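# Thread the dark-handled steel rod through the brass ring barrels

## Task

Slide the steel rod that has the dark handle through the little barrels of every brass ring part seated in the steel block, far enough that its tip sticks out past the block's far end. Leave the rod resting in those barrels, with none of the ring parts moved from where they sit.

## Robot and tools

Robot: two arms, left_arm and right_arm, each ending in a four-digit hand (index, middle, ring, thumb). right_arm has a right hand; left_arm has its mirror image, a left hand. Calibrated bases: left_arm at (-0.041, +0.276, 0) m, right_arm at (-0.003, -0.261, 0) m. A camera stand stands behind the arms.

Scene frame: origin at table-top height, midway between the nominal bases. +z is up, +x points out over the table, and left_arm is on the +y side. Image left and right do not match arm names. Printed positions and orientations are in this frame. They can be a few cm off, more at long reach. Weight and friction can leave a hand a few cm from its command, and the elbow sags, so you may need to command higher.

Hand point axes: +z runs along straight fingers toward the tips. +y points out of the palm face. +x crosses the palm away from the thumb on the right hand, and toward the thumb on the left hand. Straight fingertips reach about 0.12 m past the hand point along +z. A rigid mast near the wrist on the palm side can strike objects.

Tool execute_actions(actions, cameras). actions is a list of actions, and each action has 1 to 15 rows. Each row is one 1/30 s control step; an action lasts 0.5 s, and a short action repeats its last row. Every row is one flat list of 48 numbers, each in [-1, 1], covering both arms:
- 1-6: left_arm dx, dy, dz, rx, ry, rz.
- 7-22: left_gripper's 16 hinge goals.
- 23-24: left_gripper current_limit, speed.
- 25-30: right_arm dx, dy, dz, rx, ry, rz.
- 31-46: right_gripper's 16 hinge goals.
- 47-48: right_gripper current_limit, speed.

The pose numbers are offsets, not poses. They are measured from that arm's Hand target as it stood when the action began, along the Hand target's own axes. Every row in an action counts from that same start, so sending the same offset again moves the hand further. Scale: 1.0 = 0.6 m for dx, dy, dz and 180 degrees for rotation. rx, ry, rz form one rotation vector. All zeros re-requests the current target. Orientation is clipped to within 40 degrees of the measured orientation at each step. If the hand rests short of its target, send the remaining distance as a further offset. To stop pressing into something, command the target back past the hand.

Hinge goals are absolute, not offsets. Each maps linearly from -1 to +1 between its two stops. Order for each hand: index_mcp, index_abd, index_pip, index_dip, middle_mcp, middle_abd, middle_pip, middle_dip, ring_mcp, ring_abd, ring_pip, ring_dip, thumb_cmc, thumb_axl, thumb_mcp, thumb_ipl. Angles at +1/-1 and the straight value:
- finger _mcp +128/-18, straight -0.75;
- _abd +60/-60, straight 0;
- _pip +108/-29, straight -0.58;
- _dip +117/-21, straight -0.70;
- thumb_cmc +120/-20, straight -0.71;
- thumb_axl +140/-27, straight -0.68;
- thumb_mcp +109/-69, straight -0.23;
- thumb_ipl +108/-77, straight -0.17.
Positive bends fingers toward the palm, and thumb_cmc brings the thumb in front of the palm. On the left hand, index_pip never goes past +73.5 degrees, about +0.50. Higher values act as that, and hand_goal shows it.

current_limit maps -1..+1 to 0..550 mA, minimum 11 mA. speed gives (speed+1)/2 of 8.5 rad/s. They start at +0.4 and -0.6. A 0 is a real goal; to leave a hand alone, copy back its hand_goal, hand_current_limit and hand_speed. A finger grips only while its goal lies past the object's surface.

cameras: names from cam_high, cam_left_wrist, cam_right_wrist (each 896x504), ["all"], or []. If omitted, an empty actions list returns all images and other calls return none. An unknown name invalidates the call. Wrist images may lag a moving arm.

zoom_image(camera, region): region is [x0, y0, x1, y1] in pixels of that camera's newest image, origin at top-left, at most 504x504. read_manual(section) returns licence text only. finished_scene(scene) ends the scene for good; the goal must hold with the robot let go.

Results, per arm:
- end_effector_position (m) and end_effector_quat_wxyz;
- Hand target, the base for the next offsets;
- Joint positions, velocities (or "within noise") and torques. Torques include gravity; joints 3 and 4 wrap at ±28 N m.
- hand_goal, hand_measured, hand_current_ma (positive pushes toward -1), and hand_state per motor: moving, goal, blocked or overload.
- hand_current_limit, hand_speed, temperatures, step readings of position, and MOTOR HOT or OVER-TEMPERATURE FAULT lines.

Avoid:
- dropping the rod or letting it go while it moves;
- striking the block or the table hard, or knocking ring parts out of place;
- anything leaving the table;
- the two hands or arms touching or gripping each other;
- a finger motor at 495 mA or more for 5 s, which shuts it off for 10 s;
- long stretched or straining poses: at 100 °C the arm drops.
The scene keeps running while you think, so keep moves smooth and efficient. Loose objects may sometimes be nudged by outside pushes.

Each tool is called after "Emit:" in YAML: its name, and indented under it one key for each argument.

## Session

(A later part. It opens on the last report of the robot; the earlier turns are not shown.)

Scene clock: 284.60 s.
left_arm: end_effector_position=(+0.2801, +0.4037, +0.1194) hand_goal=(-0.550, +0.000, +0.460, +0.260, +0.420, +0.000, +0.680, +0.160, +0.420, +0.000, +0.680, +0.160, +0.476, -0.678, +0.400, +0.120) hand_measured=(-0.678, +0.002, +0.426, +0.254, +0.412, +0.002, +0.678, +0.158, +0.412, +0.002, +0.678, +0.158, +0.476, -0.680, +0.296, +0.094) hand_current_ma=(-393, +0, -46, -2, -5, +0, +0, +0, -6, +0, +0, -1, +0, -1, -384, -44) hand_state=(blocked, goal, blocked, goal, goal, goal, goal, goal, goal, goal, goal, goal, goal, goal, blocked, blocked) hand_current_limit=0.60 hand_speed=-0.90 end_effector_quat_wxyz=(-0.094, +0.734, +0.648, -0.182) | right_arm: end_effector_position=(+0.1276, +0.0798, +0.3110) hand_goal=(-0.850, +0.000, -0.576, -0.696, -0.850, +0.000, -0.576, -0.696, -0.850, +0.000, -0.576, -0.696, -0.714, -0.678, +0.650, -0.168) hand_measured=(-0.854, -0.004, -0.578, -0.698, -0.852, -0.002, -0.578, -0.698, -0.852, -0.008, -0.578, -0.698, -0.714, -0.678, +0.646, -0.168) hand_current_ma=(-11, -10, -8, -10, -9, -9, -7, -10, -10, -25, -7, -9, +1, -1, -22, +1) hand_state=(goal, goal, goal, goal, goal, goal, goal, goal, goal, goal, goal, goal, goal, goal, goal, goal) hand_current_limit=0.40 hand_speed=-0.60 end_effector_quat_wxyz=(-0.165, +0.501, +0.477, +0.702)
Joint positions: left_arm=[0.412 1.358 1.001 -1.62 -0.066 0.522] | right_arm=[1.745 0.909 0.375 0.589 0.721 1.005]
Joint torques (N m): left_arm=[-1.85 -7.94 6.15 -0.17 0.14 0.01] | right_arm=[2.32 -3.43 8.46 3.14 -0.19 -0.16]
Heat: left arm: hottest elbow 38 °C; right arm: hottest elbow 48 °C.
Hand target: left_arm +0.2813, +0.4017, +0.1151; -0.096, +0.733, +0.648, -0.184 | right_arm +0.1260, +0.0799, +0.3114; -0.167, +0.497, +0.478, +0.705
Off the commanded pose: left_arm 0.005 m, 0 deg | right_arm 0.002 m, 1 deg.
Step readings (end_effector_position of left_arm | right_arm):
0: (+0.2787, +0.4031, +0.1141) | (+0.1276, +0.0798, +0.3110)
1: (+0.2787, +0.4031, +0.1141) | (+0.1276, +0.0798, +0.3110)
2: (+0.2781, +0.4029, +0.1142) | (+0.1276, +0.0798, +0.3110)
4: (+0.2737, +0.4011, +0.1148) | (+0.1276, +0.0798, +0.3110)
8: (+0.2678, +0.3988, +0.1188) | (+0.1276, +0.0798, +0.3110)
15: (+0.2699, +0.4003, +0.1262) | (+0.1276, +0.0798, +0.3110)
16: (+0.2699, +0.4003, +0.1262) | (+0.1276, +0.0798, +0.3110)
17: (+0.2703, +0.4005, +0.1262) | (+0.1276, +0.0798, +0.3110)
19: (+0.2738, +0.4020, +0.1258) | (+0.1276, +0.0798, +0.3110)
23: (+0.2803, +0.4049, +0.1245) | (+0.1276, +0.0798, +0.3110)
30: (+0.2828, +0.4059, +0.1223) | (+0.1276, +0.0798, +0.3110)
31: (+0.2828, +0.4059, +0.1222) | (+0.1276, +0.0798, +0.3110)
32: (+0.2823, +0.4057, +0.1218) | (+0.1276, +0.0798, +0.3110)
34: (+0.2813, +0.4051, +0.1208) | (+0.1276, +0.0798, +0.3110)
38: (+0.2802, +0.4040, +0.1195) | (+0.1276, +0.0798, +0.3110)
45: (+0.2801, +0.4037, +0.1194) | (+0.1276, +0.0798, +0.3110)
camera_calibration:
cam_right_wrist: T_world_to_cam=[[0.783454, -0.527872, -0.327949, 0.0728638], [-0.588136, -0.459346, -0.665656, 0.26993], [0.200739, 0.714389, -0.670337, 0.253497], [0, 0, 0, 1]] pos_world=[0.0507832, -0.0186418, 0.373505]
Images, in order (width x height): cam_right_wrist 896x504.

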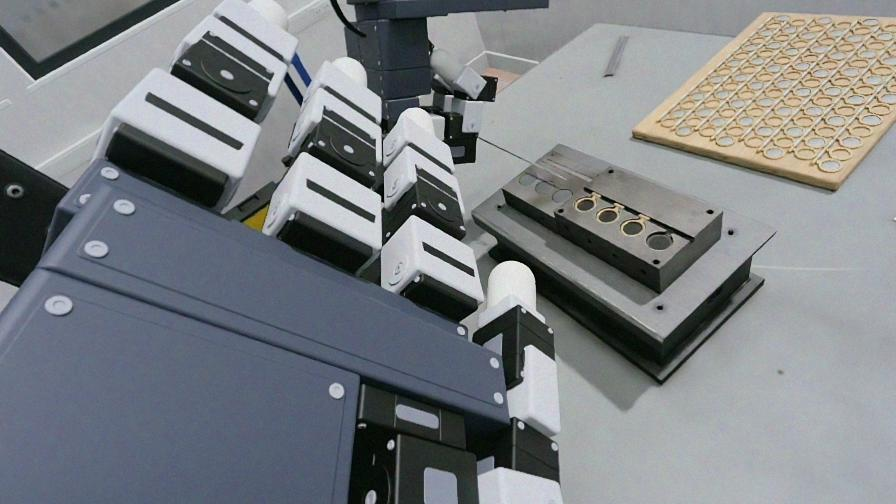

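Emit:
execute_actions:
  actions:
    - [[0,0,0,0,0,0,-0.55,0,0.46,0.26,0.42,0,0.68,0.16,0.42,0,0.68,0.16,0.477,-0.678,0.40,0.12,0.6,-0.9,-0.0513,0.0272,0.0445,-0.0271,-0.0394,0.0792,-0.95,0,-0.9,-0.9,-0.95,0,-0.9,-0.9,-0.95,0,-0.9,-0.9,-0.714,-0.678,0.65,-0.168,0.4,-0.6]]
    - [[0,0,0,0,0,0,-0.55,0,0.46,0.26,0.42,0,0.68,0.16,0.42,0,0.68,0.16,0.477,-0.678,0.40,0.12,0.6,-0.9,-0.0377,0.0343,0.0527,-0.0271,-0.0394,0.0792,-0.95,0,-0.9,-0.9,-0.95,0,-0.9,-0.9,-0.95,0,-0.9,-0.9,-0.714,-0.678,0.65,-0.168,0.4,-0.6]]
    - [[0,0,0,0,0,0,-0.55,0,0.46,0.26,0.42,0,0.68,0.16,0.42,0,0.68,0.16,0.477,-0.678,0.40,0.12,0.6,-0.9,-0.0192,0.0598,0.0831,-0.0271,-0.0394,0.0792,-0.95,0,-0.9,-0.9,-0.95,0,-0.9,-0.9,-0.95,0,-0.9,-0.9,-0.714,-0.678,0.65,-0.168,0.4,-0.6]]
    - [[0,0,0,0,0,0,-0.55,0,0.46,0.26,0.42,0,0.68,0.16,0.42,0,0.68,0.16,0.477,-0.678,0.40,0.12,0.6,-0.9,0,0,0,0,0,0,-0.95,0,-0.9,-0.9,-0.95,0,-0.9,-0.9,-0.95,0,-0.9,-0.9,-0.714,-0.678,0.65,-0.168,0.4,-0.6]]
  cameras: ["cam_right_wrist"]

Emit:
zoom_image:
  camera: "cam_right_wrist"
  region: [430, 165, 570, 225]

Emit:
zoom_image:
  camera: "cam_right_wrist"
  region: [530, 165, 630, 225]

Scene clock: 287.90 s.
left_arm: end_effector_position=(+0.2801, +0.4038, +0.1194) hand_goal=(-0.550, +0.000, +0.460, +0.260, +0.420, +0.000, +0.680, +0.160, +0.420, +0.000, +0.680, +0.160, +0.476, -0.678, +0.400, +0.120) hand_measured=(-0.678, +0.002, +0.426, +0.254, +0.412, +0.002, +0.678, +0.158, +0.412, +0.002, +0.678, +0.158, +0.476, -0.680, +0.296, +0.094) hand_current_ma=(-393, +0, -46, -2, -5, +0, +0, +0, -6, +0, +0, -1, +0, -1, -384, -44) hand_state=(blocked, goal, blocked, goal, goal, goal, goal, goal, goal, goal, goal, goal, goal, goal, blocked, blocked) hand_current_limit=0.60 hand_speed=-0.90 end_effector_quat_wxyz=(-0.094, +0.734, +0.648, -0.182) | right_arm: end_effector_position=(+0.2572, +0.0857, +0.2358) hand_goal=(-0.950, +0.000, -0.900, -0.900, -0.950, +0.000, -0.900, -0.900, -0.950, +0.000, -0.900, -0.900, -0.714, -0.678, +0.650, -0.168) hand_measured=(-0.948, -0.004, -0.898, -0.898, -0.948, -0.002, -0.898, -0.898, -0.948, -0.008, -0.898, -0.898, -0.714, -0.678, +0.646, -0.168) hand_current_ma=(+4, -10, +6, +9, +4, -9, +5, +9, +4, -25, +5, +9, +0, -1, -22, +1) hand_state=(goal, goal, goal, goal, goal, goal, goal, goal, goal, goal, goal, goal, goal, goal, goal, goal) hand_current_limit=0.40 hand_speed=-0.60 end_effector_quat_wxyz=(-0.243, +0.777, +0.213, +0.541)
Joint positions: left_arm=[0.412 1.358 1.001 -1.62 -0.066 0.521] | right_arm=[1.322 1.075 0.676 0.039 0.57 1.927]
Joint torques (N m): left_arm=[-1.96 -8.29 6.06 -0.1 0.12 0] | right_arm=[2.32 -5.6 13.7 2.28 0.19 0.02]
Heat: left arm: hottest elbow 37 °C; right arm: hottest elbow 48 °C.
Hand target: left_arm +0.2813, +0.4017, +0.1151; -0.096, +0.732, +0.649, -0.184 | right_arm +0.2657, +0.1011, +0.2607; -0.259, +0.771, +0.196, +0.548
Off the commanded pose: left_arm 0.005 m, 0 deg | right_arm 0.031 m, 3 deg.
Step readings (end_effector_position of left_arm | right_arm):
0: (+0.2801, +0.4038, +0.1194) | (+0.1276, +0.0798, +0.3110)
1: (+0.2801, +0.4038, +0.1194) | (+0.1278, +0.0795, +0.3108)
2: (+0.2801, +0.4038, +0.1194) | (+0.1294, +0.0784, +0.3092)
4: (+0.2801, +0.4038, +0.1194) | (+0.1368, +0.0761, +0.3015)
8: (+0.2801, +0.4038, +0.1194) | (+0.1545, +0.0724, +0.2791)
15: (+0.2801, +0.4038, +0.1194) | (+0.1622, +0.0744, +0.2695)
16: (+0.2801, +0.4038, +0.1194) | (+0.1624, +0.0753, +0.2700)
17: (+0.2801, +0.4038, +0.1194) | (+0.1646, +0.0754, +0.2696)
19: (+0.2801, +0.4038, +0.1194) | (+0.1728, +0.0762, +0.2679)
23: (+0.2801, +0.4038, +0.1194) | (+0.1945, +0.0768, +0.2660)
30: (+0.2801, +0.4038, +0.1194) | (+0.2012, +0.0807, +0.2590)
31: (+0.2801, +0.4038, +0.1194) | (+0.2014, +0.0811, +0.2578)
32: (+0.2801, +0.4038, +0.1194) | (+0.2038, +0.0819, +0.2554)
34: (+0.2801, +0.4038, +0.1194) | (+0.2150, +0.0840, +0.2501)
38: (+0.2801, +0.4038, +0.1194) | (+0.2483, +0.0797, +0.2455)
45: (+0.2801, +0.4038, +0.1194) | (+0.2593, +0.0850, +0.2428)
46: (+0.2801, +0.4038, +0.1194) | (+0.2589, +0.0857, +0.2422)
47: (+0.2801, +0.4038, +0.1194) | (+0.2586, +0.0861, +0.2418)
49: (+0.2801, +0.4038, +0.1194) | (+0.2581, +0.0866, +0.2403)
53: (+0.2801, +0.4038, +0.1194) | (+0.2577, +0.0862, +0.2376)
60: (+0.2801, +0.4038, +0.1194) | (+0.2573, +0.0858, +0.2361)
camera_calibration:
cam_right_wrist: T_world_to_cam=[[0.119641, -0.581836, -0.804458, 0.237451], [-0.992674, -0.056337, -0.106886, 0.236553], [0.0168694, 0.811352, -0.584314, 0.191588], [0, 0, 0, 1]] pos_world=[0.20318, -0.00396088, 0.328251]
Images, in order (width x height): cam_right_wrist 896x504.

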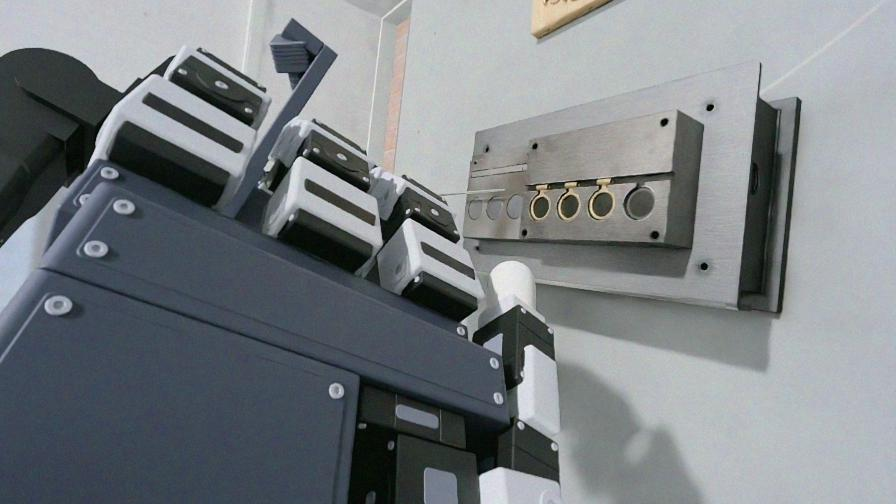

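Scaled by 3.600 from the camera's 896x504 image, which has a finer 1280x720 frame.

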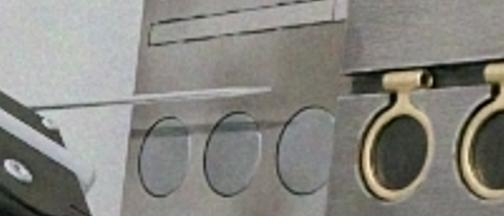

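Scaled by 5.040 from the camera's 896x504 image, which has a finer 1280x720 frame.

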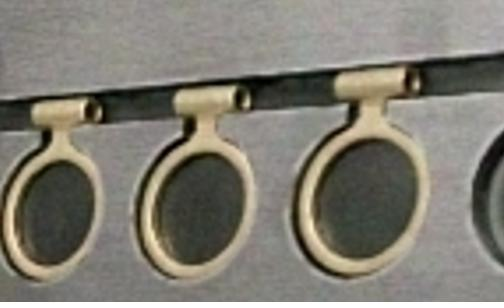

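Emit:
execute_actions:
  actions:
    - [[-0.01304,0.00221,0.00207,0,0,0,-0.55,0,0.46,0.26,0.42,0,0.68,0.16,0.42,0,0.68,0.16,0.477,-0.678,0.40,0.12,0.6,-0.9,-0.0057,-0.0545,-0.089,0.0271,0.0394,-0.0792,-0.85,0,-0.576,-0.696,-0.85,0,-0.576,-0.696,-0.85,0,-0.576,-0.696,-0.714,-0.678,0.65,-0.168,0.4,-0.6]]
    - [[0,0,0,0,0,0,-0.55,0,0.46,0.26,0.42,0,0.68,0.16,0.42,0,0.68,0.16,0.477,-0.678,0.40,0.12,0.6,-0.9,0.0217,-0.0368,-0.0593,0.0271,0.0394,-0.0792,-0.85,0,-0.576,-0.696,-0.85,0,-0.576,-0.696,-0.85,0,-0.576,-0.696,-0.714,-0.678,0.65,-0.168,0.4,-0.6]]
    - [[0,0,0,0,0,0,-0.55,0,0.46,0.26,0.42,0,0.68,0.16,0.42,0,0.68,0.16,0.477,-0.678,0.40,0.12,0.6,-0.9,0.0377,-0.0343,-0.0527,0.0271,0.0394,-0.0792,-0.85,0,-0.576,-0.696,-0.85,0,-0.576,-0.696,-0.85,0,-0.576,-0.696,-0.714,-0.678,0.65,-0.168,0.4,-0.6]]
    - [[0,0,0,0,0,0,-0.55,0,0.46,0.26,0.42,0,0.68,0.16,0.42,0,0.68,0.16,0.477,-0.678,0.40,0.12,0.6,-0.9,0,0,0,0,0,0,-0.85,0,-0.576,-0.696,-0.85,0,-0.576,-0.696,-0.85,0,-0.576,-0.696,-0.714,-0.678,0.65,-0.168,0.4,-0.6]]
  cameras: ["cam_right_wrist"]

Emit:
zoom_image:
  camera: "cam_right_wrist"
  region: [490, 135, 610, 215]

Emit:
zoom_image:
  camera: "cam_right_wrist"
  region: [545, 165, 625, 215]

Scene clock: 292.13 s.
left_arm: end_effector_position=(+0.2802, +0.3953, +0.1164) hand_goal=(-0.550, +0.000, +0.460, +0.260, +0.420, +0.000, +0.680, +0.160, +0.420, +0.000, +0.680, +0.160, +0.476, -0.678, +0.400, +0.120) hand_measured=(-0.678, +0.002, +0.426, +0.254, +0.412, +0.002, +0.678, +0.158, +0.412, +0.002, +0.678, +0.158, +0.476, -0.680, +0.296, +0.094) hand_current_ma=(-393, +0, -46, -2, -5, +0, +0, +0, -6, +0, +0, -1, +0, -1, -384, -44) hand_state=(blocked, goal, blocked, goal, goal, goal, goal, goal, goal, goal, goal, goal, goal, goal, blocked, blocked) hand_current_limit=0.60 hand_speed=-0.90 end_effector_quat_wxyz=(-0.095, +0.734, +0.647, -0.185) | right_arm: end_effector_position=(+0.1275, +0.0799, +0.3112) hand_goal=(-0.850, +0.000, -0.576, -0.696, -0.850, +0.000, -0.576, -0.696, -0.850, +0.000, -0.576, -0.696, -0.714, -0.678, +0.650, -0.168) hand_measured=(-0.854, -0.004, -0.578, -0.698, -0.852, -0.002, -0.578, -0.698, -0.852, -0.008, -0.578, -0.698, -0.714, -0.678, +0.646, -0.168) hand_current_ma=(-11, -10, -8, -10, -9, -9, -7, -10, -10, -25, -7, -9, +0, -1, -22, +1) hand_state=(goal, goal, goal, goal, goal, goal, goal, goal, goal, goal, goal, goal, goal, goal, goal, goal) hand_current_limit=0.40 hand_speed=-0.60 end_effector_quat_wxyz=(-0.166, +0.502, +0.477, +0.702)
Joint positions: left_arm=[0.39 1.358 0.992 -1.62 -0.057 0.501] | right_arm=[1.745 0.909 0.376 0.589 0.721 1.006]
Joint torques (N m): left_arm=[-1.73 -9.29 6.05 -0.08 0.11 0.02] | right_arm=[2.43 -3.96 8.47 3.11 -0.2 -0.23]
Heat: left arm: hottest elbow 37 °C; right arm: hottest elbow 48 °C.
Hand target: left_arm +0.2812, +0.3937, +0.1146; -0.096, +0.732, +0.649, -0.184 | right_arm +0.1259, +0.0800, +0.3116; -0.167, +0.497, +0.477, +0.705
Off the commanded pose: left_arm 0.003 m, 0 deg | right_arm 0.002 m, 1 deg.
Step readings (end_effector_position of left_arm | right_arm):
0: (+0.2801, +0.4038, +0.1194) | (+0.2572, +0.0857, +0.2357)
1: (+0.2802, +0.4036, +0.1194) | (+0.2573, +0.0854, +0.2359)
2: (+0.2802, +0.4032, +0.1193) | (+0.2560, +0.0849, +0.2382)
4: (+0.2803, +0.4013, +0.1186) | (+0.2487, +0.0845, +0.2468)
8: (+0.2802, +0.3960, +0.1169) | (+0.2192, +0.0935, +0.2627)
15: (+0.2802, +0.3951, +0.1165) | (+0.2063, +0.0950, +0.2725)
16: (+0.2802, +0.3951, +0.1165) | (+0.2065, +0.0941, +0.2722)
17: (+0.2802, +0.3952, +0.1165) | (+0.2049, +0.0934, +0.2730)
19: (+0.2802, +0.3952, +0.1165) | (+0.1977, +0.0898, +0.2753)
23: (+0.2802, +0.3953, +0.1164) | (+0.1746, +0.0889, +0.2777)
30: (+0.2802, +0.3953, +0.1164) | (+0.1674, +0.0883, +0.2865)
31: (+0.2802, +0.3953, +0.1164) | (+0.1673, +0.0879, +0.2872)
32: (+0.2802, +0.3953, +0.1164) | (+0.1652, +0.0880, +0.2888)
34: (+0.2802, +0.3953, +0.1164) | (+0.1575, +0.0856, +0.2920)
38: (+0.2802, +0.3953, +0.1164) | (+0.1362, +0.0832, +0.2960)
45: (+0.2802, +0.3953, +0.1164) | (+0.1288, +0.0810, +0.3044)
46: (+0.2802, +0.3953, +0.1164) | (+0.1286, +0.0808, +0.3054)
47: (+0.2802, +0.3953, +0.1164) | (+0.1285, +0.0806, +0.3061)
49: (+0.2802, +0.3953, +0.1164) | (+0.1282, +0.0803, +0.3075)
53: (+0.2802, +0.3953, +0.1164) | (+0.1278, +0.0801, +0.3095)
60: (+0.2802, +0.3953, +0.1164) | (+0.1276, +0.0800, +0.3110)
camera_calibration:
cam_right_wrist: T_world_to_cam=[[0.783004, -0.527916, -0.328951, 0.0734553], [-0.588805, -0.458571, -0.665599, 0.270078], [0.200533, 0.714855, -0.669903, 0.253438], [0, 0, 0, 1]] pos_world=[0.0506844, -0.0185431, 0.373705]
Images, in order (width x height): cam_right_wrist 896x504.

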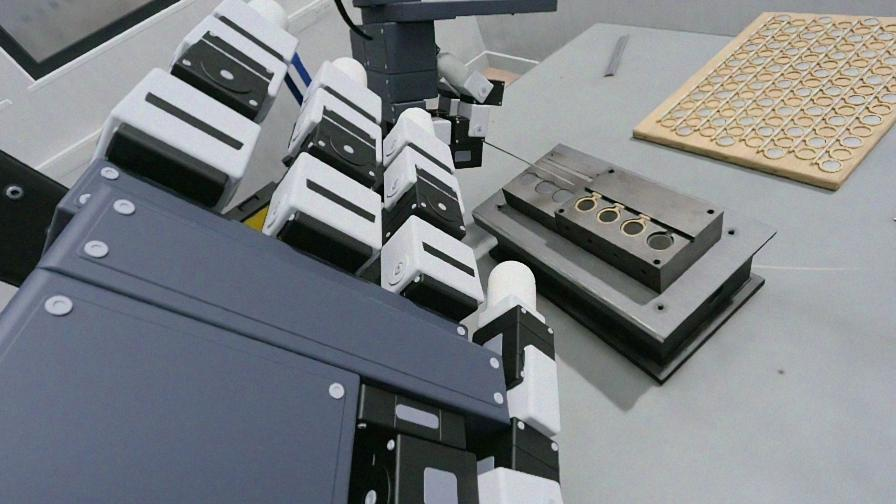

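Scaled by 4.200 from the camera's 896x504 image, which has a finer 1280x720 frame.

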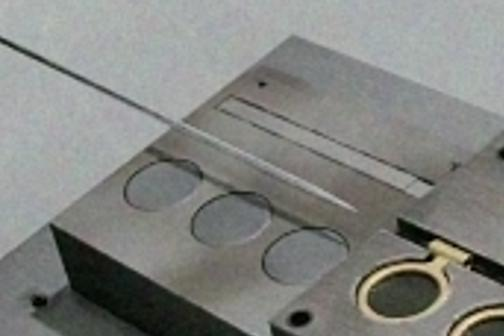

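Scaled by 6.300 from the camera's 896x504 image, which has a finer 1280x720 frame.

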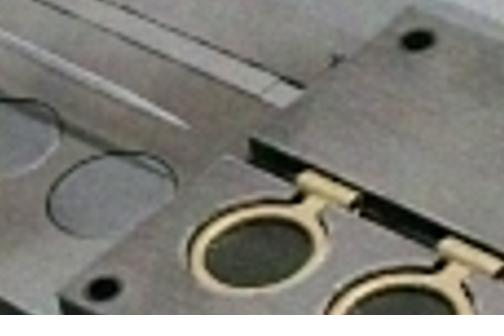

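Emit:
execute_actions:
  actions:
    - [[-0.00232,-0.01969,-0.04634,0,0,0,-0.55,0,0.46,0.26,0.42,0,0.68,0.16,0.42,0,0.68,0.16,0.477,-0.678,0.40,0.12,0.6,-0.9,0,0,0,0,0,0,-0.85,0,-0.576,-0.696,-0.85,0,-0.576,-0.696,-0.85,0,-0.576,-0.696,-0.714,-0.678,0.65,-0.168,0.4,-0.6]]
    - [[0.00702,0.01835,0.04432,0,0,0,-0.55,0,0.46,0.26,0.42,0,0.68,0.16,0.42,0,0.68,0.16,0.477,-0.678,0.40,0.12,0.6,-0.9,0,0,0,0,0,0,-0.85,0,-0.576,-0.696,-0.85,0,-0.576,-0.696,-0.85,0,-0.576,-0.696,-0.714,-0.678,0.65,-0.168,0.4,-0.6]]
    - [[-0.00987,0.00142,0.00098,0,0,0,-0.55,0,0.46,0.26,0.42,0,0.68,0.16,0.42,0,0.68,0.16,0.477,-0.678,0.40,0.12,0.6,-0.9,0,0,0,0,0,0,-0.85,0,-0.576,-0.696,-0.85,0,-0.576,-0.696,-0.85,0,-0.576,-0.696,-0.714,-0.678,0.65,-0.168,0.4,-0.6]]
  cameras: ["cam_right_wrist"]

Emit:
zoom_image:
  camera: "cam_right_wrist"
  region: [490, 135, 610, 215]

Emit:
zoom_image:
  camera: "cam_right_wrist"
  region: [545, 165, 625, 215]

Scene clock: 339.07 s.
left_arm: end_effector_position=(+0.2803, +0.3928, +0.1198) hand_goal=(-0.550, +0.000, +0.460, +0.260, +0.420, +0.000, +0.680, +0.160, +0.420, +0.000, +0.680, +0.160, +0.476, -0.678, +0.400, +0.120) hand_measured=(-0.678, +0.002, +0.426, +0.254, +0.412, +0.002, +0.678, +0.158, +0.412, +0.002, +0.678, +0.158, +0.476, -0.680, +0.296, +0.094) hand_current_ma=(-393, +0, -46, -2, -5, +0, +0, +0, -6, +0, +0, -1, +0, -1, -384, -44) hand_state=(blocked, goal, blocked, goal, goal, goal, goal, goal, goal, goal, goal, goal, goal, goal, blocked, blocked) hand_current_limit=0.60 hand_speed=-0.90 end_effector_quat_wxyz=(-0.094, +0.734, +0.648, -0.182) | right_arm: end_effector_position=(+0.1275, +0.0799, +0.3112) hand_goal=(-0.850, +0.000, -0.576, -0.696, -0.850, +0.000, -0.576, -0.696, -0.850, +0.000, -0.576, -0.696, -0.714, -0.678, +0.650, -0.168) hand_measured=(-0.854, -0.004, -0.578, -0.698, -0.852, -0.002, -0.578, -0.698, -0.852, -0.008, -0.578, -0.698, -0.714, -0.678, +0.646, -0.168) hand_current_ma=(-11, -10, -8, -10, -9, -9, -7, -10, -10, -25, -7, -9, +0, -1, -22, +1) hand_state=(goal, goal, goal, goal, goal, goal, goal, goal, goal, goal, goal, goal, goal, goal, goal, goal) hand_current_limit=0.40 hand_speed=-0.60 end_effector_quat_wxyz=(-0.165, +0.502, +0.477, +0.702)
Joint positions: left_arm=[0.382 1.348 0.992 -1.624 -0.054 0.494] | right_arm=[1.745 0.909 0.376 0.589 0.721 1.005]
Joint torques (N m): left_arm=[-1.73 -8.29 6.12 -0.09 0.14 -0.02] | right_arm=[2.32 -3.31 8.38 3.17 -0.2 -0.26]
Motor temperatures (°C): left_arm=[29 33 37 24 29 25] | right_arm=[31 25 43 26 23 28]
Heat: left arm: hottest elbow 37 °C; right arm: hottest elbow 43 °C.
Hand target: left_arm +0.2814, +0.3906, +0.1157; -0.096, +0.733, +0.648, -0.184 | right_arm +0.1259, +0.0800, +0.3116; -0.167, +0.497, +0.477, +0.705
Off the commanded pose: left_arm 0.005 m, 0 deg | right_arm 0.002 m, 1 deg.
Step readings (end_effector_position of left_arm | right_arm):
0: (+0.2802, +0.3953, +0.1164) | (+0.1275, +0.0799, +0.3112)
1: (+0.2802, +0.3953, +0.1164) | (+0.1275, +0.0799, +0.3112)
2: (+0.2796, +0.3951, +0.1165) | (+0.1275, +0.0799, +0.3112)
4: (+0.2753, +0.3933, +0.1173) | (+0.1275, +0.0799, +0.3112)
8: (+0.2686, +0.3905, +0.1219) | (+0.1275, +0.0799, +0.3112)
15: (+0.2704, +0.3913, +0.1293) | (+0.1275, +0.0799, +0.3112)
16: (+0.2704, +0.3913, +0.1293) | (+0.1275, +0.0799, +0.3112)
17: (+0.2708, +0.3915, +0.1292) | (+0.1275, +0.0799, +0.3112)
19: (+0.2750, +0.3932, +0.1288) | (+0.1275, +0.0799, +0.3112)
23: (+0.2814, +0.3958, +0.1268) | (+0.1275, +0.0799, +0.3112)
30: (+0.2809, +0.3956, +0.1216) | (+0.1275, +0.0799, +0.3112)
31: (+0.2809, +0.3956, +0.1214) | (+0.1275, +0.0799, +0.3112)
32: (+0.2809, +0.3956, +0.1214) | (+0.1275, +0.0799, +0.3112)
34: (+0.2807, +0.3951, +0.1210) | (+0.1275, +0.0799, +0.3112)
38: (+0.2801, +0.3935, +0.1200) | (+0.1275, +0.0799, +0.3112)
45: (+0.2803, +0.3927, +0.1198) | (+0.1275, +0.0799, +0.3112)
camera_calibration:
cam_right_wrist: T_world_to_cam=[[0.783214, -0.528052, -0.328233, 0.073175], [-0.58839, -0.458882, -0.665751, 0.270107], [0.200931, 0.714555, -0.670103, 0.253487], [0, 0, 0, 1]] pos_world=[0.0506835, -0.0185424, 0.373705]
Images, in order (width x height): cam_right_wrist 896x504.

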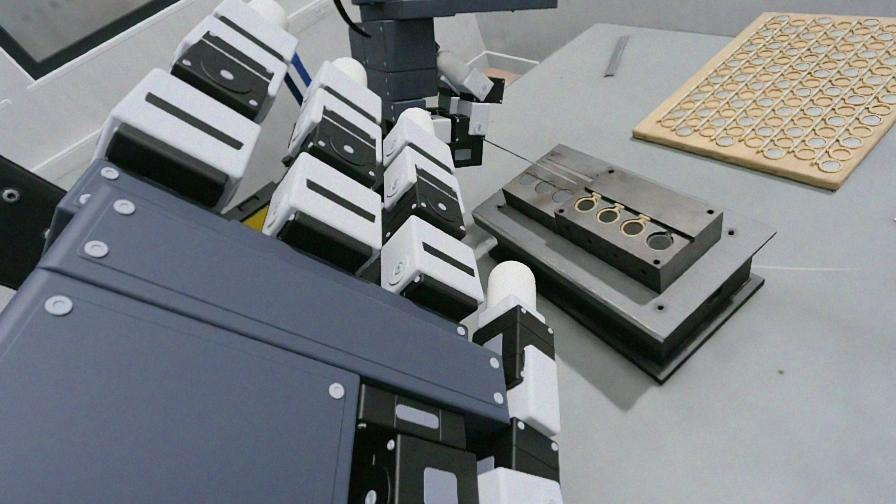

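Scaled by 4.200 from the camera's 896x504 image, which has a finer 1280x720 frame.

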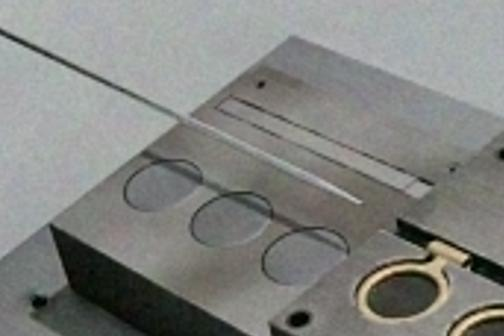

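Scaled by 6.300 from the camera's 896x504 image, which has a finer 1280x720 frame.

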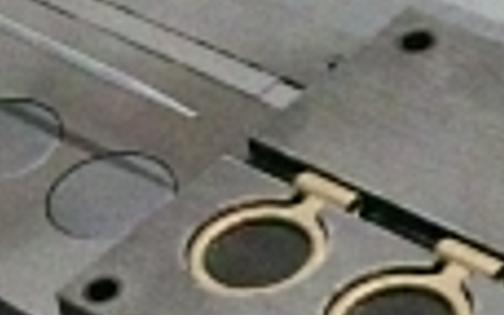

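Emit:
execute_actions:
  actions:
    - [[-0.0083,0.001,0.00036,0,0,0,-0.55,0,0.46,0.26,0.42,0,0.68,0.16,0.42,0,0.68,0.16,0.477,-0.678,0.40,0.12,0.6,-0.9,0,0,0,0,0,0,-0.85,0,-0.576,-0.696,-0.85,0,-0.576,-0.696,-0.85,0,-0.576,-0.696,-0.714,-0.678,0.65,-0.168,0.4,-0.6]]
  cameras: ["cam_right_wrist"]

Emit:
zoom_image:
  camera: "cam_right_wrist"
  region: [545, 165, 625, 215]

Scene clock: 340.60 s.
left_arm: end_effector_position=(+0.2806, +0.3877, +0.1184) hand_goal=(-0.550, +0.000, +0.460, +0.260, +0.420, +0.000, +0.680, +0.160, +0.420, +0.000, +0.680, +0.160, +0.476, -0.678, +0.400, +0.120) hand_measured=(-0.678, +0.002, +0.426, +0.254, +0.412, +0.002, +0.678, +0.158, +0.412, +0.002, +0.678, +0.158, +0.476, -0.680, +0.296, +0.094) hand_current_ma=(-393, +0, -46, -2, -5, +0, +0, +0, -6, +0, +0, -1, +0, -1, -384, -44) hand_state=(blocked, goal, blocked, goal, goal, goal, goal, goal, goal, goal, goal, goal, goal, goal, blocked, blocked) hand_current_limit=0.60 hand_speed=-0.90 end_effector_quat_wxyz=(-0.095, +0.734, +0.647, -0.184) | right_arm: end_effector_position=(+0.1275, +0.0799, +0.3112) hand_goal=(-0.850, +0.000, -0.576, -0.696, -0.850, +0.000, -0.576, -0.696, -0.850, +0.000, -0.576, -0.696, -0.714, -0.678, +0.650, -0.168) hand_measured=(-0.854, -0.004, -0.578, -0.698, -0.852, -0.002, -0.578, -0.698, -0.852, -0.008, -0.578, -0.698, -0.714, -0.678, +0.646, -0.168) hand_current_ma=(-11, -10, -8, -10, -9, -9, -7, -10, -10, -25, -7, -9, +0, -1, -22, +1) hand_state=(goal, goal, goal, goal, goal, goal, goal, goal, goal, goal, goal, goal, goal, goal, goal, goal) hand_current_limit=0.40 hand_speed=-0.60 end_effector_quat_wxyz=(-0.165, +0.502, +0.477, +0.702)
Joint positions: left_arm=[0.368 1.348 0.987 -1.624 -0.048 0.481] | right_arm=[1.745 0.909 0.376 0.589 0.721 1.005]
Joint torques (N m): left_arm=[-1.85 -7.82 6.11 -0.34 0.15 0.01] | right_arm=[2.32 -3.72 8.35 3.25 -0.16 -0.21]
Heat: left arm: hottest elbow 37 °C; right arm: hottest elbow 43 °C.
Hand target: left_arm +0.2813, +0.3857, +0.1159; -0.096, +0.732, +0.649, -0.184 | right_arm +0.1259, +0.0800, +0.3116; -0.167, +0.497, +0.477, +0.705
Off the commanded pose: left_arm 0.003 m, 0 deg | right_arm 0.002 m, 1 deg.
Step readings (end_effector_position of left_arm | right_arm):
0: (+0.2803, +0.3928, +0.1198) | (+0.1275, +0.0799, +0.3112)
1: (+0.2803, +0.3928, +0.1198) | (+0.1275, +0.0799, +0.3112)
2: (+0.2804, +0.3926, +0.1198) | (+0.1275, +0.0799, +0.3112)
4: (+0.2809, +0.3915, +0.1198) | (+0.1275, +0.0799, +0.3112)
8: (+0.2811, +0.3882, +0.1191) | (+0.1275, +0.0799, +0.3112)
15: (+0.2806, +0.3876, +0.1184) | (+0.1275, +0.0799, +0.3112)
camera_calibration:
cam_right_wrist: T_world_to_cam=[[0.783214, -0.528052, -0.328233, 0.073175], [-0.58839, -0.458882, -0.665751, 0.270107], [0.200931, 0.714555, -0.670103, 0.253487], [0, 0, 0, 1]] pos_world=[0.0506835, -0.0185424, 0.373705]
Images, in order (width x height): cam_right_wrist 896x504.

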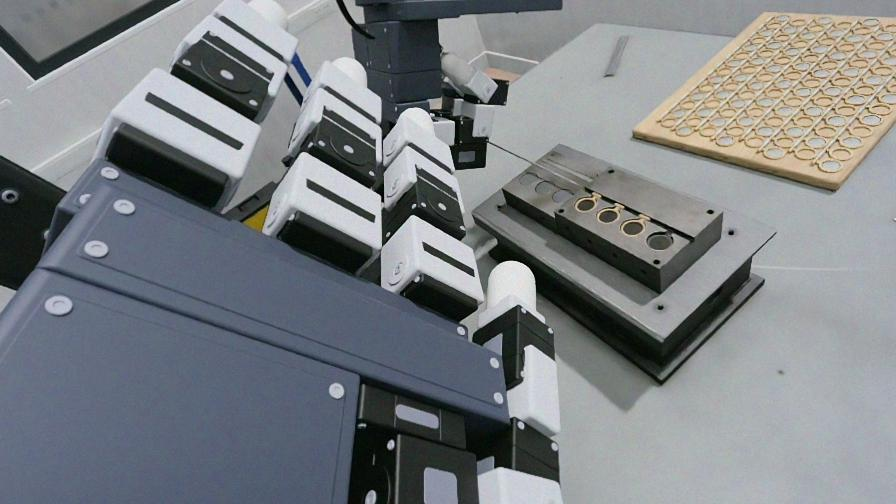

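Scaled by 6.300 from the camera's 896x504 image, which has a finer 1280x720 frame.

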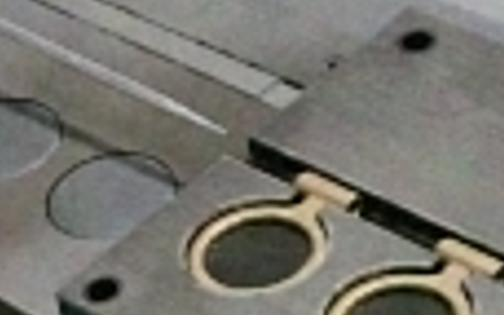

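Emit:
execute_actions:
  actions:
    - [[-0.00808,0.00157,0.00173,0,0,0,-0.55,0,0.46,0.26,0.42,0,0.68,0.16,0.42,0,0.68,0.16,0.477,-0.678,0.40,0.12,0.6,-0.9,0,0,0,0,0,0,-0.85,0,-0.576,-0.696,-0.85,0,-0.576,-0.696,-0.85,0,-0.576,-0.696,-0.714,-0.678,0.65,-0.168,0.4,-0.6]]
  cameras: ["cam_right_wrist"]

Emit:
zoom_image:
  camera: "cam_right_wrist"
  region: [545, 165, 625, 215]

Scene clock: 341.97 s.
left_arm: end_effector_position=(+0.2804, +0.3826, +0.1166) hand_goal=(-0.550, +0.000, +0.460, +0.260, +0.420, +0.000, +0.680, +0.160, +0.420, +0.000, +0.680, +0.160, +0.476, -0.678, +0.400, +0.120) hand_measured=(-0.678, +0.002, +0.426, +0.254, +0.412, +0.002, +0.678, +0.158, +0.412, +0.002, +0.678, +0.158, +0.476, -0.680, +0.296, +0.094) hand_current_ma=(-393, +0, -46, -2, -5, +0, +0, +0, -6, +0, +0, -1, +0, -1, -384, -44) hand_state=(blocked, goal, blocked, goal, goal, goal, goal, goal, goal, goal, goal, goal, goal, goal, blocked, blocked) hand_current_limit=0.60 hand_speed=-0.90 end_effector_quat_wxyz=(-0.095, +0.733, +0.647, -0.186) | right_arm: end_effector_position=(+0.1275, +0.0799, +0.3112) hand_goal=(-0.850, +0.000, -0.576, -0.696, -0.850, +0.000, -0.576, -0.696, -0.850, +0.000, -0.576, -0.696, -0.714, -0.678, +0.650, -0.168) hand_measured=(-0.854, -0.004, -0.578, -0.698, -0.852, -0.002, -0.578, -0.698, -0.852, -0.008, -0.578, -0.698, -0.714, -0.678, +0.646, -0.168) hand_current_ma=(-11, -10, -8, -10, -9, -9, -7, -10, -10, -25, -7, -9, +0, -1, -22, +1) hand_state=(goal, goal, goal, goal, goal, goal, goal, goal, goal, goal, goal, goal, goal, goal, goal, goal) hand_current_limit=0.40 hand_speed=-0.60 end_effector_quat_wxyz=(-0.165, +0.502, +0.477, +0.702)
Joint positions: left_arm=[0.354 1.348 0.982 -1.624 -0.042 0.468] | right_arm=[1.745 0.909 0.376 0.589 0.721 1.005]
Joint torques (N m): left_arm=[-1.85 -8.64 6.05 -0.13 0.13 -0.06] | right_arm=[2.32 -3.72 8.28 3 -0.13 -0.3]
Heat: left arm: hottest elbow 37 °C; right arm: hottest elbow 43 °C.
Hand target: left_arm +0.2813, +0.3807, +0.1153; -0.096, +0.732, +0.649, -0.184 | right_arm +0.1259, +0.0800, +0.3116; -0.167, +0.497, +0.477, +0.705
Off the commanded pose: left_arm 0.003 m, 0 deg | right_arm 0.002 m, 1 deg.
Step readings (end_effector_position of left_arm | right_arm):
0: (+0.2806, +0.3877, +0.1184) | (+0.1275, +0.0799, +0.3112)
1: (+0.2806, +0.3877, +0.1184) | (+0.1275, +0.0799, +0.3112)
2: (+0.2807, +0.3874, +0.1184) | (+0.1275, +0.0799, +0.3112)
4: (+0.2809, +0.3862, +0.1182) | (+0.1275, +0.0799, +0.3112)
8: (+0.2806, +0.3830, +0.1170) | (+0.1275, +0.0799, +0.3112)
15: (+0.2804, +0.3825, +0.1166) | (+0.1275, +0.0799, +0.3112)
camera_calibration:
cam_right_wrist: T_world_to_cam=[[0.783214, -0.528052, -0.328233, 0.073175], [-0.58839, -0.458882, -0.665751, 0.270107], [0.200931, 0.714555, -0.670103, 0.253487], [0, 0, 0, 1]] pos_world=[0.0506835, -0.0185424, 0.373705]
Images, in order (width x height): cam_right_wrist 896x504.

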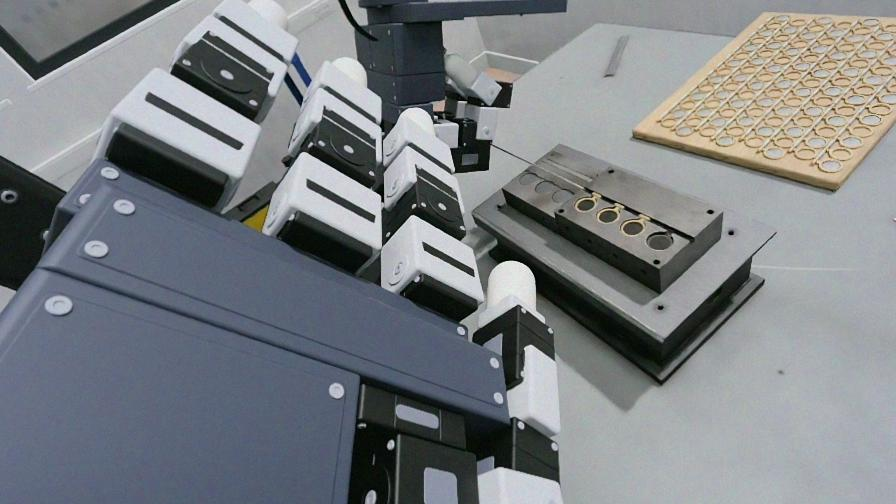

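Scaled by 6.300 from the camera's 896x504 image, which has a finer 1280x720 frame.

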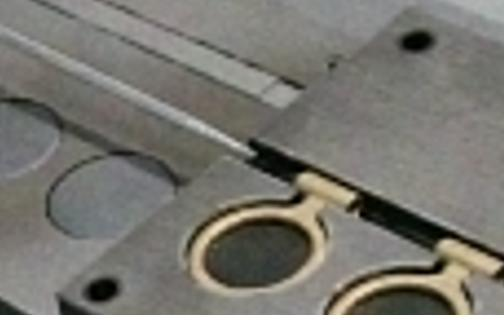

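Emit:
execute_actions:
  actions:
    - [[-0.0083,0.001,0.00036,0,0,0,-0.55,0,0.46,0.26,0.42,0,0.68,0.16,0.42,0,0.68,0.16,0.477,-0.678,0.40,0.12,0.6,-0.9,0,0,0,0,0,0,-0.85,0,-0.576,-0.696,-0.85,0,-0.576,-0.696,-0.85,0,-0.576,-0.696,-0.714,-0.678,0.65,-0.168,0.4,-0.6]]
  cameras: ["cam_right_wrist"]

Emit:
zoom_image:
  camera: "cam_right_wrist"
  region: [545, 165, 625, 215]

Scene clock: 343.13 s.
left_arm: end_effector_position=(+0.2808, +0.3777, +0.1155) hand_goal=(-0.550, +0.000, +0.460, +0.260, +0.420, +0.000, +0.680, +0.160, +0.420, +0.000, +0.680, +0.160, +0.476, -0.678, +0.400, +0.120) hand_measured=(-0.678, +0.002, +0.426, +0.254, +0.412, +0.002, +0.678, +0.158, +0.412, +0.002, +0.678, +0.158, +0.476, -0.680, +0.296, +0.094) hand_current_ma=(-393, +0, -46, -2, -5, +0, +0, +0, -6, +0, +0, -1, +0, -1, -384, -44) hand_state=(blocked, goal, blocked, goal, goal, goal, goal, goal, goal, goal, goal, goal, goal, goal, blocked, blocked) hand_current_limit=0.60 hand_speed=-0.90 end_effector_quat_wxyz=(-0.096, +0.733, +0.647, -0.187) | right_arm: end_effector_position=(+0.1275, +0.0799, +0.3112) hand_goal=(-0.850, +0.000, -0.576, -0.696, -0.850, +0.000, -0.576, -0.696, -0.850, +0.000, -0.576, -0.696, -0.714, -0.678, +0.650, -0.168) hand_measured=(-0.854, -0.004, -0.578, -0.698, -0.852, -0.002, -0.578, -0.698, -0.852, -0.008, -0.578, -0.698, -0.714, -0.678, +0.646, -0.168) hand_current_ma=(-11, -10, -8, -10, -9, -9, -7, -10, -10, -25, -7, -9, +0, -1, -22, +1) hand_state=(goal, goal, goal, goal, goal, goal, goal, goal, goal, goal, goal, goal, goal, goal, goal, goal) hand_current_limit=0.40 hand_speed=-0.60 end_effector_quat_wxyz=(-0.165, +0.502, +0.477, +0.702)
Joint positions: left_arm=[0.339 1.348 0.979 -1.624 -0.036 0.455] | right_arm=[1.745 0.909 0.376 0.589 0.721 1.005]
Joint torques (N m): left_arm=[-1.9 -9.29 6.13 -0.18 0.14 0.05] | right_arm=[2.61 -3.66 8.39 3.23 -0.21 -0.25]
Heat: left arm: hottest elbow 37 °C; right arm: hottest elbow 43 °C.
Hand target: left_arm +0.2814, +0.3756, +0.1156; -0.096, +0.733, +0.648, -0.184 | right_arm +0.1259, +0.0800, +0.3116; -0.167, +0.497, +0.477, +0.705
Off the commanded pose: left_arm 0.002 m, 0 deg | right_arm 0.002 m, 1 deg.
Step readings (end_effector_position of left_arm | right_arm):
0: (+0.2804, +0.3826, +0.1166) | (+0.1275, +0.0799, +0.3112)
1: (+0.2804, +0.3825, +0.1166) | (+0.1275, +0.0799, +0.3112)
2: (+0.2805, +0.3824, +0.1166) | (+0.1275, +0.0799, +0.3112)
4: (+0.2809, +0.3812, +0.1166) | (+0.1275, +0.0799, +0.3112)
8: (+0.2816, +0.3783, +0.1164) | (+0.1275, +0.0799, +0.3112)
15: (+0.2808, +0.3776, +0.1155) | (+0.1275, +0.0799, +0.3112)
camera_calibration:
cam_right_wrist: T_world_to_cam=[[0.783214, -0.528052, -0.328233, 0.073175], [-0.58839, -0.458882, -0.665751, 0.270107], [0.200931, 0.714555, -0.670103, 0.253487], [0, 0, 0, 1]] pos_world=[0.0506835, -0.0185424, 0.373705]
Images, in order (width x height): cam_right_wrist 896x504.

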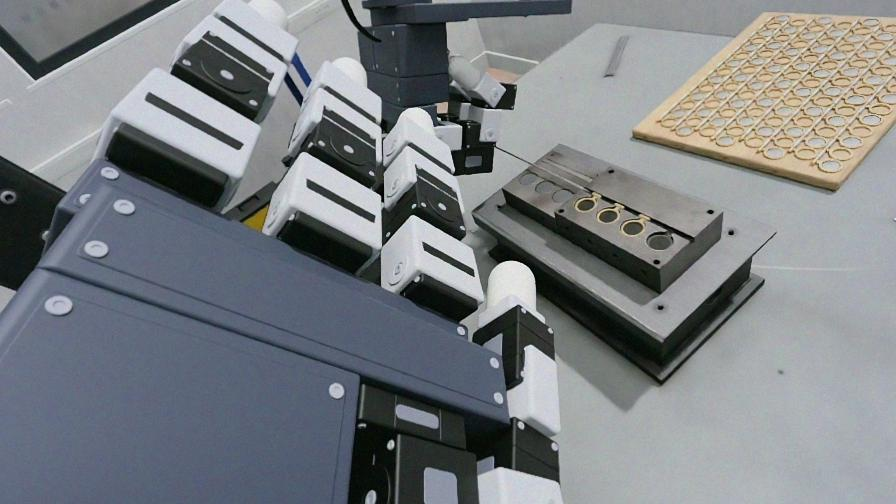

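Scaled by 6.300 from the camera's 896x504 image, which has a finer 1280x720 frame.

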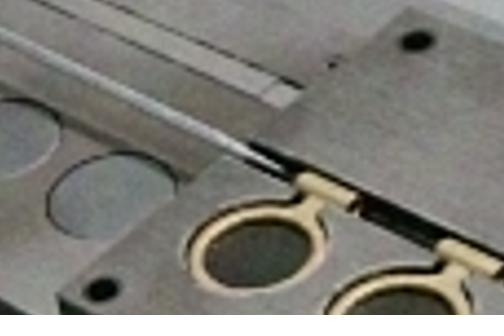

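Emit:
execute_actions:
  actions:
    - [[0.03454,-0.00498,-0.00343,0,0,0,-0.55,0,0.46,0.26,0.42,0,0.68,0.16,0.42,0,0.68,0.16,0.477,-0.678,0.40,0.12,0.6,-0.9,0,0,0,0,0,0,-0.85,0,-0.576,-0.696,-0.85,0,-0.576,-0.696,-0.85,0,-0.576,-0.696,-0.714,-0.678,0.65,-0.168,0.4,-0.6]]
    - [[-0.00726,-0.01898,-0.04585,0,0,0,-0.55,0,0.46,0.26,0.42,0,0.68,0.16,0.42,0,0.68,0.16,0.477,-0.678,0.40,0.12,0.6,-0.9,0,0,0,0,0,0,-0.85,0,-0.576,-0.696,-0.85,0,-0.576,-0.696,-0.85,0,-0.576,-0.696,-0.714,-0.678,0.65,-0.168,0.4,-0.6]]
    - [[0.00683,0.01751,0.0436,0,0,0,-0.55,0,0.46,0.26,0.42,0,0.68,0.16,0.42,0,0.68,0.16,0.477,-0.678,0.40,0.12,0.6,-0.9,0,0,0,0,0,0,-0.85,0,-0.576,-0.696,-0.85,0,-0.576,-0.696,-0.85,0,-0.576,-0.696,-0.714,-0.678,0.65,-0.168,0.4,-0.6]]
    - [[-0.00987,0.00142,0.00098,0,0,0,-0.55,0,0.46,0.26,0.42,0,0.68,0.16,0.42,0,0.68,0.16,0.477,-0.678,0.40,0.12,0.6,-0.9,0,0,0,0,0,0,-0.85,0,-0.576,-0.696,-0.85,0,-0.576,-0.696,-0.85,0,-0.576,-0.696,-0.714,-0.678,0.65,-0.168,0.4,-0.6]]
    - [[-0.0083,0.001,0.00036,0,0,0,-0.55,0,0.46,0.26,0.42,0,0.68,0.16,0.42,0,0.68,0.16,0.477,-0.678,0.40,0.12,0.6,-0.9,0,0,0,0,0,0,-0.85,0,-0.576,-0.696,-0.85,0,-0.576,-0.696,-0.85,0,-0.576,-0.696,-0.714,-0.678,0.65,-0.168,0.4,-0.6]]
  cameras: ["cam_right_wrist"]

Emit:
zoom_image:
  camera: "cam_right_wrist"
  region: [545, 165, 625, 215]

Emit:
zoom_image:
  camera: "cam_right_wrist"
  region: [490, 135, 610, 215]

Scene clock: 348.67 s.
left_arm: end_effector_position=(+0.2803, +0.3876, +0.1201) hand_goal=(-0.550, +0.000, +0.460, +0.260, +0.420, +0.000, +0.680, +0.160, +0.420, +0.000, +0.680, +0.160, +0.476, -0.678, +0.400, +0.120) hand_measured=(-0.678, +0.002, +0.426, +0.254, +0.412, +0.002, +0.678, +0.158, +0.412, +0.002, +0.678, +0.158, +0.476, -0.680, +0.296, +0.094) hand_current_ma=(-393, +0, -46, -2, -5, +0, +0, +0, -6, +0, +0, -1, +0, -1, -384, -44) hand_state=(blocked, goal, blocked, goal, goal, goal, goal, goal, goal, goal, goal, goal, goal, goal, blocked, blocked) hand_current_limit=0.60 hand_speed=-0.90 end_effector_quat_wxyz=(-0.095, +0.734, +0.647, -0.183) | right_arm: end_effector_position=(+0.1275, +0.0799, +0.3112) hand_goal=(-0.850, +0.000, -0.576, -0.696, -0.850, +0.000, -0.576, -0.696, -0.850, +0.000, -0.576, -0.696, -0.714, -0.678, +0.650, -0.168) hand_measured=(-0.854, -0.004, -0.578, -0.698, -0.852, -0.002, -0.578, -0.698, -0.852, -0.008, -0.578, -0.698, -0.714, -0.678, +0.646, -0.168) hand_current_ma=(-11, -10, -8, -10, -9, -9, -7, -10, -10, -25, -7, -9, +0, -1, -22, +1) hand_state=(goal, goal, goal, goal, goal, goal, goal, goal, goal, goal, goal, goal, goal, goal, goal, goal) hand_current_limit=0.40 hand_speed=-0.60 end_effector_quat_wxyz=(-0.165, +0.502, +0.477, +0.702)
Joint positions: left_arm=[0.368 1.345 0.99 -1.628 -0.048 0.481] | right_arm=[1.745 0.909 0.376 0.589 0.721 1.005]
Joint torques (N m): left_arm=[-1.38 -8.35 6.08 -0.27 0.11 -0.03] | right_arm=[3.14 -3.78 8.5 2.97 -0.2 -0.17]
Heat: left arm: hottest elbow 37 °C; right arm: hottest elbow 43 °C.
Hand target: left_arm +0.2811, +0.3856, +0.1175; -0.096, +0.733, +0.648, -0.184 | right_arm +0.1259, +0.0800, +0.3116; -0.167, +0.497, +0.477, +0.705
Off the commanded pose: left_arm 0.003 m, 0 deg | right_arm 0.002 m, 1 deg.
Step readings (end_effector_position of left_arm | right_arm):
0: (+0.2808, +0.3777, +0.1155) | (+0.1275, +0.0799, +0.3112)
1: (+0.2808, +0.3777, +0.1155) | (+0.1275, +0.0799, +0.3112)
2: (+0.2806, +0.3783, +0.1155) | (+0.1275, +0.0799, +0.3112)
4: (+0.2794, +0.3815, +0.1154) | (+0.1275, +0.0799, +0.3112)
8: (+0.2761, +0.3903, +0.1154) | (+0.1275, +0.0799, +0.3112)
15: (+0.2749, +0.3930, +0.1154) | (+0.1275, +0.0799, +0.3112)
16: (+0.2749, +0.3930, +0.1154) | (+0.1275, +0.0799, +0.3112)
17: (+0.2744, +0.3927, +0.1154) | (+0.1275, +0.0799, +0.3112)
19: (+0.2710, +0.3913, +0.1169) | (+0.1275, +0.0799, +0.3112)
23: (+0.2691, +0.3904, +0.1234) | (+0.1275, +0.0799, +0.3112)
30: (+0.2707, +0.3910, +0.1299) | (+0.1275, +0.0799, +0.3112)
31: (+0.2707, +0.3910, +0.1299) | (+0.1275, +0.0799, +0.3112)
32: (+0.2711, +0.3912, +0.1299) | (+0.1275, +0.0799, +0.3112)
34: (+0.2751, +0.3927, +0.1294) | (+0.1275, +0.0799, +0.3112)
38: (+0.2815, +0.3953, +0.1277) | (+0.1275, +0.0799, +0.3112)
45: (+0.2811, +0.3951, +0.1233) | (+0.1275, +0.0799, +0.3112)
46: (+0.2812, +0.3952, +0.1232) | (+0.1275, +0.0799, +0.3112)
47: (+0.2811, +0.3952, +0.1230) | (+0.1275, +0.0799, +0.3112)
49: (+0.2808, +0.3949, +0.1226) | (+0.1275, +0.0799, +0.3112)
53: (+0.2798, +0.3941, +0.1216) | (+0.1275, +0.0799, +0.3112)
60: (+0.2798, +0.3936, +0.1215) | (+0.1275, +0.0799, +0.3112)
61: (+0.2798, +0.3936, +0.1215) | (+0.1275, +0.0799, +0.3112)
62: (+0.2800, +0.3933, +0.1215) | (+0.1275, +0.0799, +0.3112)
64: (+0.2805, +0.3918, +0.1215) | (+0.1275, +0.0799, +0.3112)
68: (+0.2807, +0.3883, +0.1206) | (+0.1275, +0.0799, +0.3112)
75: (+0.2804, +0.3876, +0.1201) | (+0.1275, +0.0799, +0.3112)
camera_calibration:
cam_right_wrist: T_world_to_cam=[[0.783214, -0.528052, -0.328233, 0.073175], [-0.58839, -0.458882, -0.665751, 0.270107], [0.200931, 0.714555, -0.670103, 0.253487], [0, 0, 0, 1]] pos_world=[0.0506835, -0.0185424, 0.373705]
Images, in order (width x height): cam_right_wrist 896x504.

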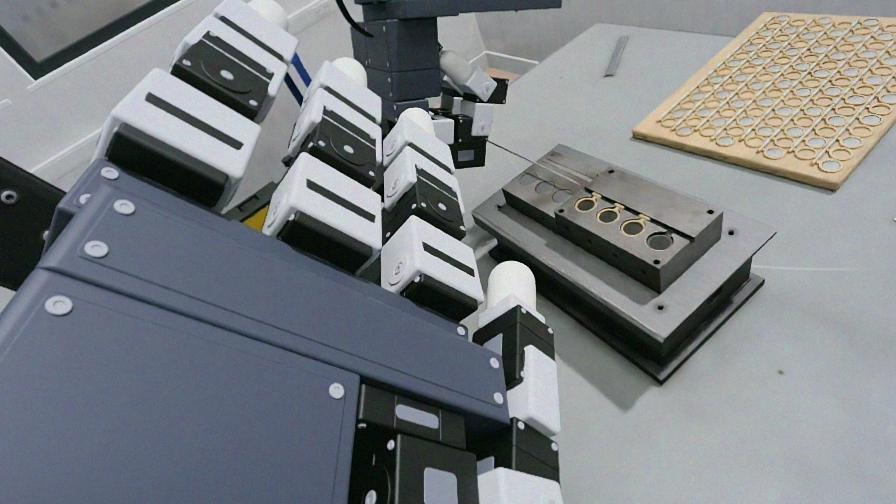

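Scaled by 6.300 from the camera's 896x504 image, which has a finer 1280x720 frame.

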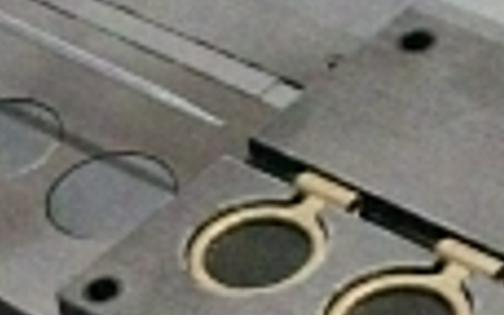

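Scaled by 4.200 from the camera's 896x504 image, which has a finer 1280x720 frame.

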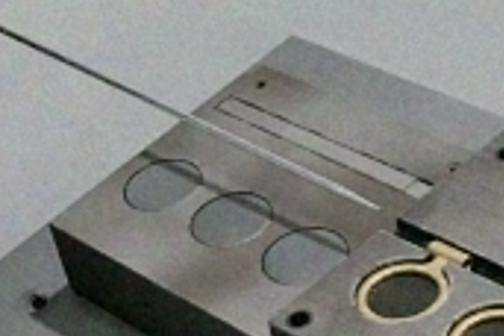

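Emit:
execute_actions:
  actions:
    - [[-0.00808,0.00157,0.00173,0,0,0,-0.55,0,0.46,0.26,0.42,0,0.68,0.16,0.42,0,0.68,0.16,0.477,-0.678,0.40,0.12,0.6,-0.9,0,0,0,0,0,0,-0.85,0,-0.576,-0.696,-0.85,0,-0.576,-0.696,-0.85,0,-0.576,-0.696,-0.714,-0.678,0.65,-0.168,0.4,-0.6]]
  cameras: ["cam_right_wrist"]

Emit:
zoom_image:
  camera: "cam_right_wrist"
  region: [545, 165, 625, 215]

Scene clock: 350.03 s.
left_arm: end_effector_position=(+0.2801, +0.3825, +0.1183) hand_goal=(-0.550, +0.000, +0.460, +0.260, +0.420, +0.000, +0.680, +0.160, +0.420, +0.000, +0.680, +0.160, +0.476, -0.678, +0.400, +0.120) hand_measured=(-0.678, +0.002, +0.426, +0.254, +0.412, +0.002, +0.678, +0.158, +0.412, +0.002, +0.678, +0.158, +0.476, -0.680, +0.296, +0.094) hand_current_ma=(-393, +0, -46, -2, -5, +0, +0, +0, -6, +0, +0, -1, +0, -1, -384, -44) hand_state=(blocked, goal, blocked, goal, goal, goal, goal, goal, goal, goal, goal, goal, goal, goal, blocked, blocked) hand_current_limit=0.60 hand_speed=-0.90 end_effector_quat_wxyz=(-0.095, +0.734, +0.647, -0.186) | right_arm: end_effector_position=(+0.1275, +0.0799, +0.3112) hand_goal=(-0.850, +0.000, -0.576, -0.696, -0.850, +0.000, -0.576, -0.696, -0.850, +0.000, -0.576, -0.696, -0.714, -0.678, +0.650, -0.168) hand_measured=(-0.854, -0.004, -0.578, -0.698, -0.852, -0.002, -0.578, -0.698, -0.852, -0.008, -0.578, -0.698, -0.714, -0.678, +0.646, -0.168) hand_current_ma=(-11, -10, -8, -10, -9, -9, -7, -10, -10, -25, -7, -9, +0, -1, -22, +1) hand_state=(goal, goal, goal, goal, goal, goal, goal, goal, goal, goal, goal, goal, goal, goal, goal, goal) hand_current_limit=0.40 hand_speed=-0.60 end_effector_quat_wxyz=(-0.165, +0.502, +0.477, +0.702)
Joint positions: left_arm=[0.354 1.345 0.984 -1.628 -0.042 0.468] | right_arm=[1.745 0.909 0.376 0.589 0.721 1.005]
Joint torques (N m): left_arm=[-1.85 -8.18 5.97 -0.18 0.11 -0.02] | right_arm=[2.49 -3.84 8.32 3.03 -0.15 -0.25]
Heat: left arm: hottest elbow 37 °C; right arm: hottest elbow 43 °C.
Hand target: left_arm +0.2811, +0.3805, +0.1169; -0.096, +0.733, +0.648, -0.184 | right_arm +0.1259, +0.0800, +0.3116; -0.167, +0.497, +0.477, +0.705
Off the commanded pose: left_arm 0.003 m, 0 deg | right_arm 0.002 m, 1 deg.
Step readings (end_effector_position of left_arm | right_arm):
0: (+0.2803, +0.3877, +0.1201) | (+0.1275, +0.0799, +0.3112)
1: (+0.2804, +0.3876, +0.1201) | (+0.1275, +0.0799, +0.3112)
2: (+0.2804, +0.3874, +0.1201) | (+0.1275, +0.0799, +0.3112)
4: (+0.2806, +0.3863, +0.1199) | (+0.1275, +0.0799, +0.3112)
8: (+0.2802, +0.3830, +0.1186) | (+0.1275, +0.0799, +0.3112)
15: (+0.2801, +0.3824, +0.1183) | (+0.1275, +0.0799, +0.3112)
camera_calibration:
cam_right_wrist: T_world_to_cam=[[0.783214, -0.528052, -0.328233, 0.073175], [-0.58839, -0.458882, -0.665751, 0.270107], [0.200931, 0.714555, -0.670103, 0.253487], [0, 0, 0, 1]] pos_world=[0.0506835, -0.0185424, 0.373705]
Images, in order (width x height): cam_right_wrist 896x504.

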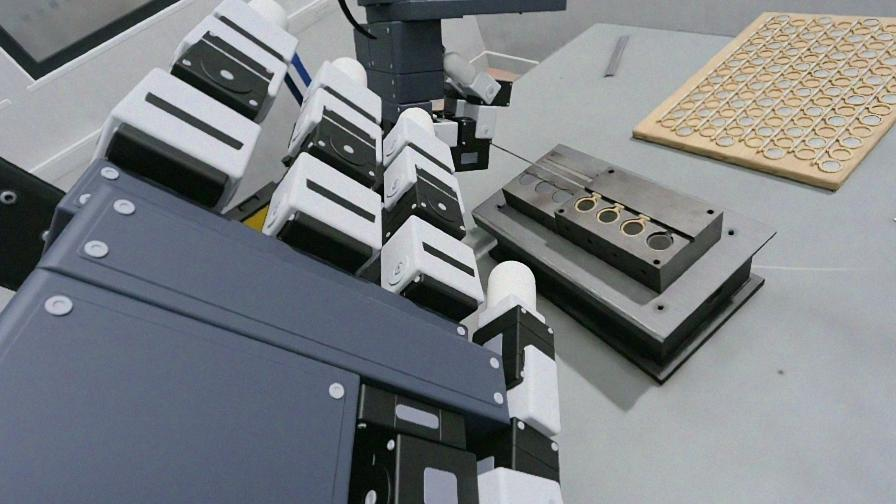

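Scaled by 6.300 from the camera's 896x504 image, which has a finer 1280x720 frame.

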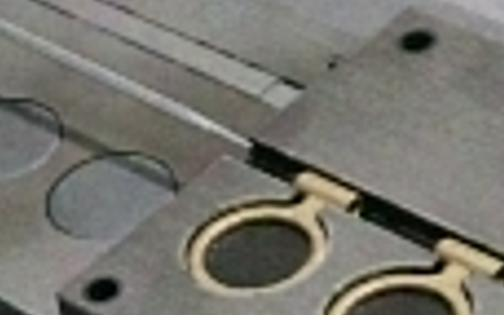

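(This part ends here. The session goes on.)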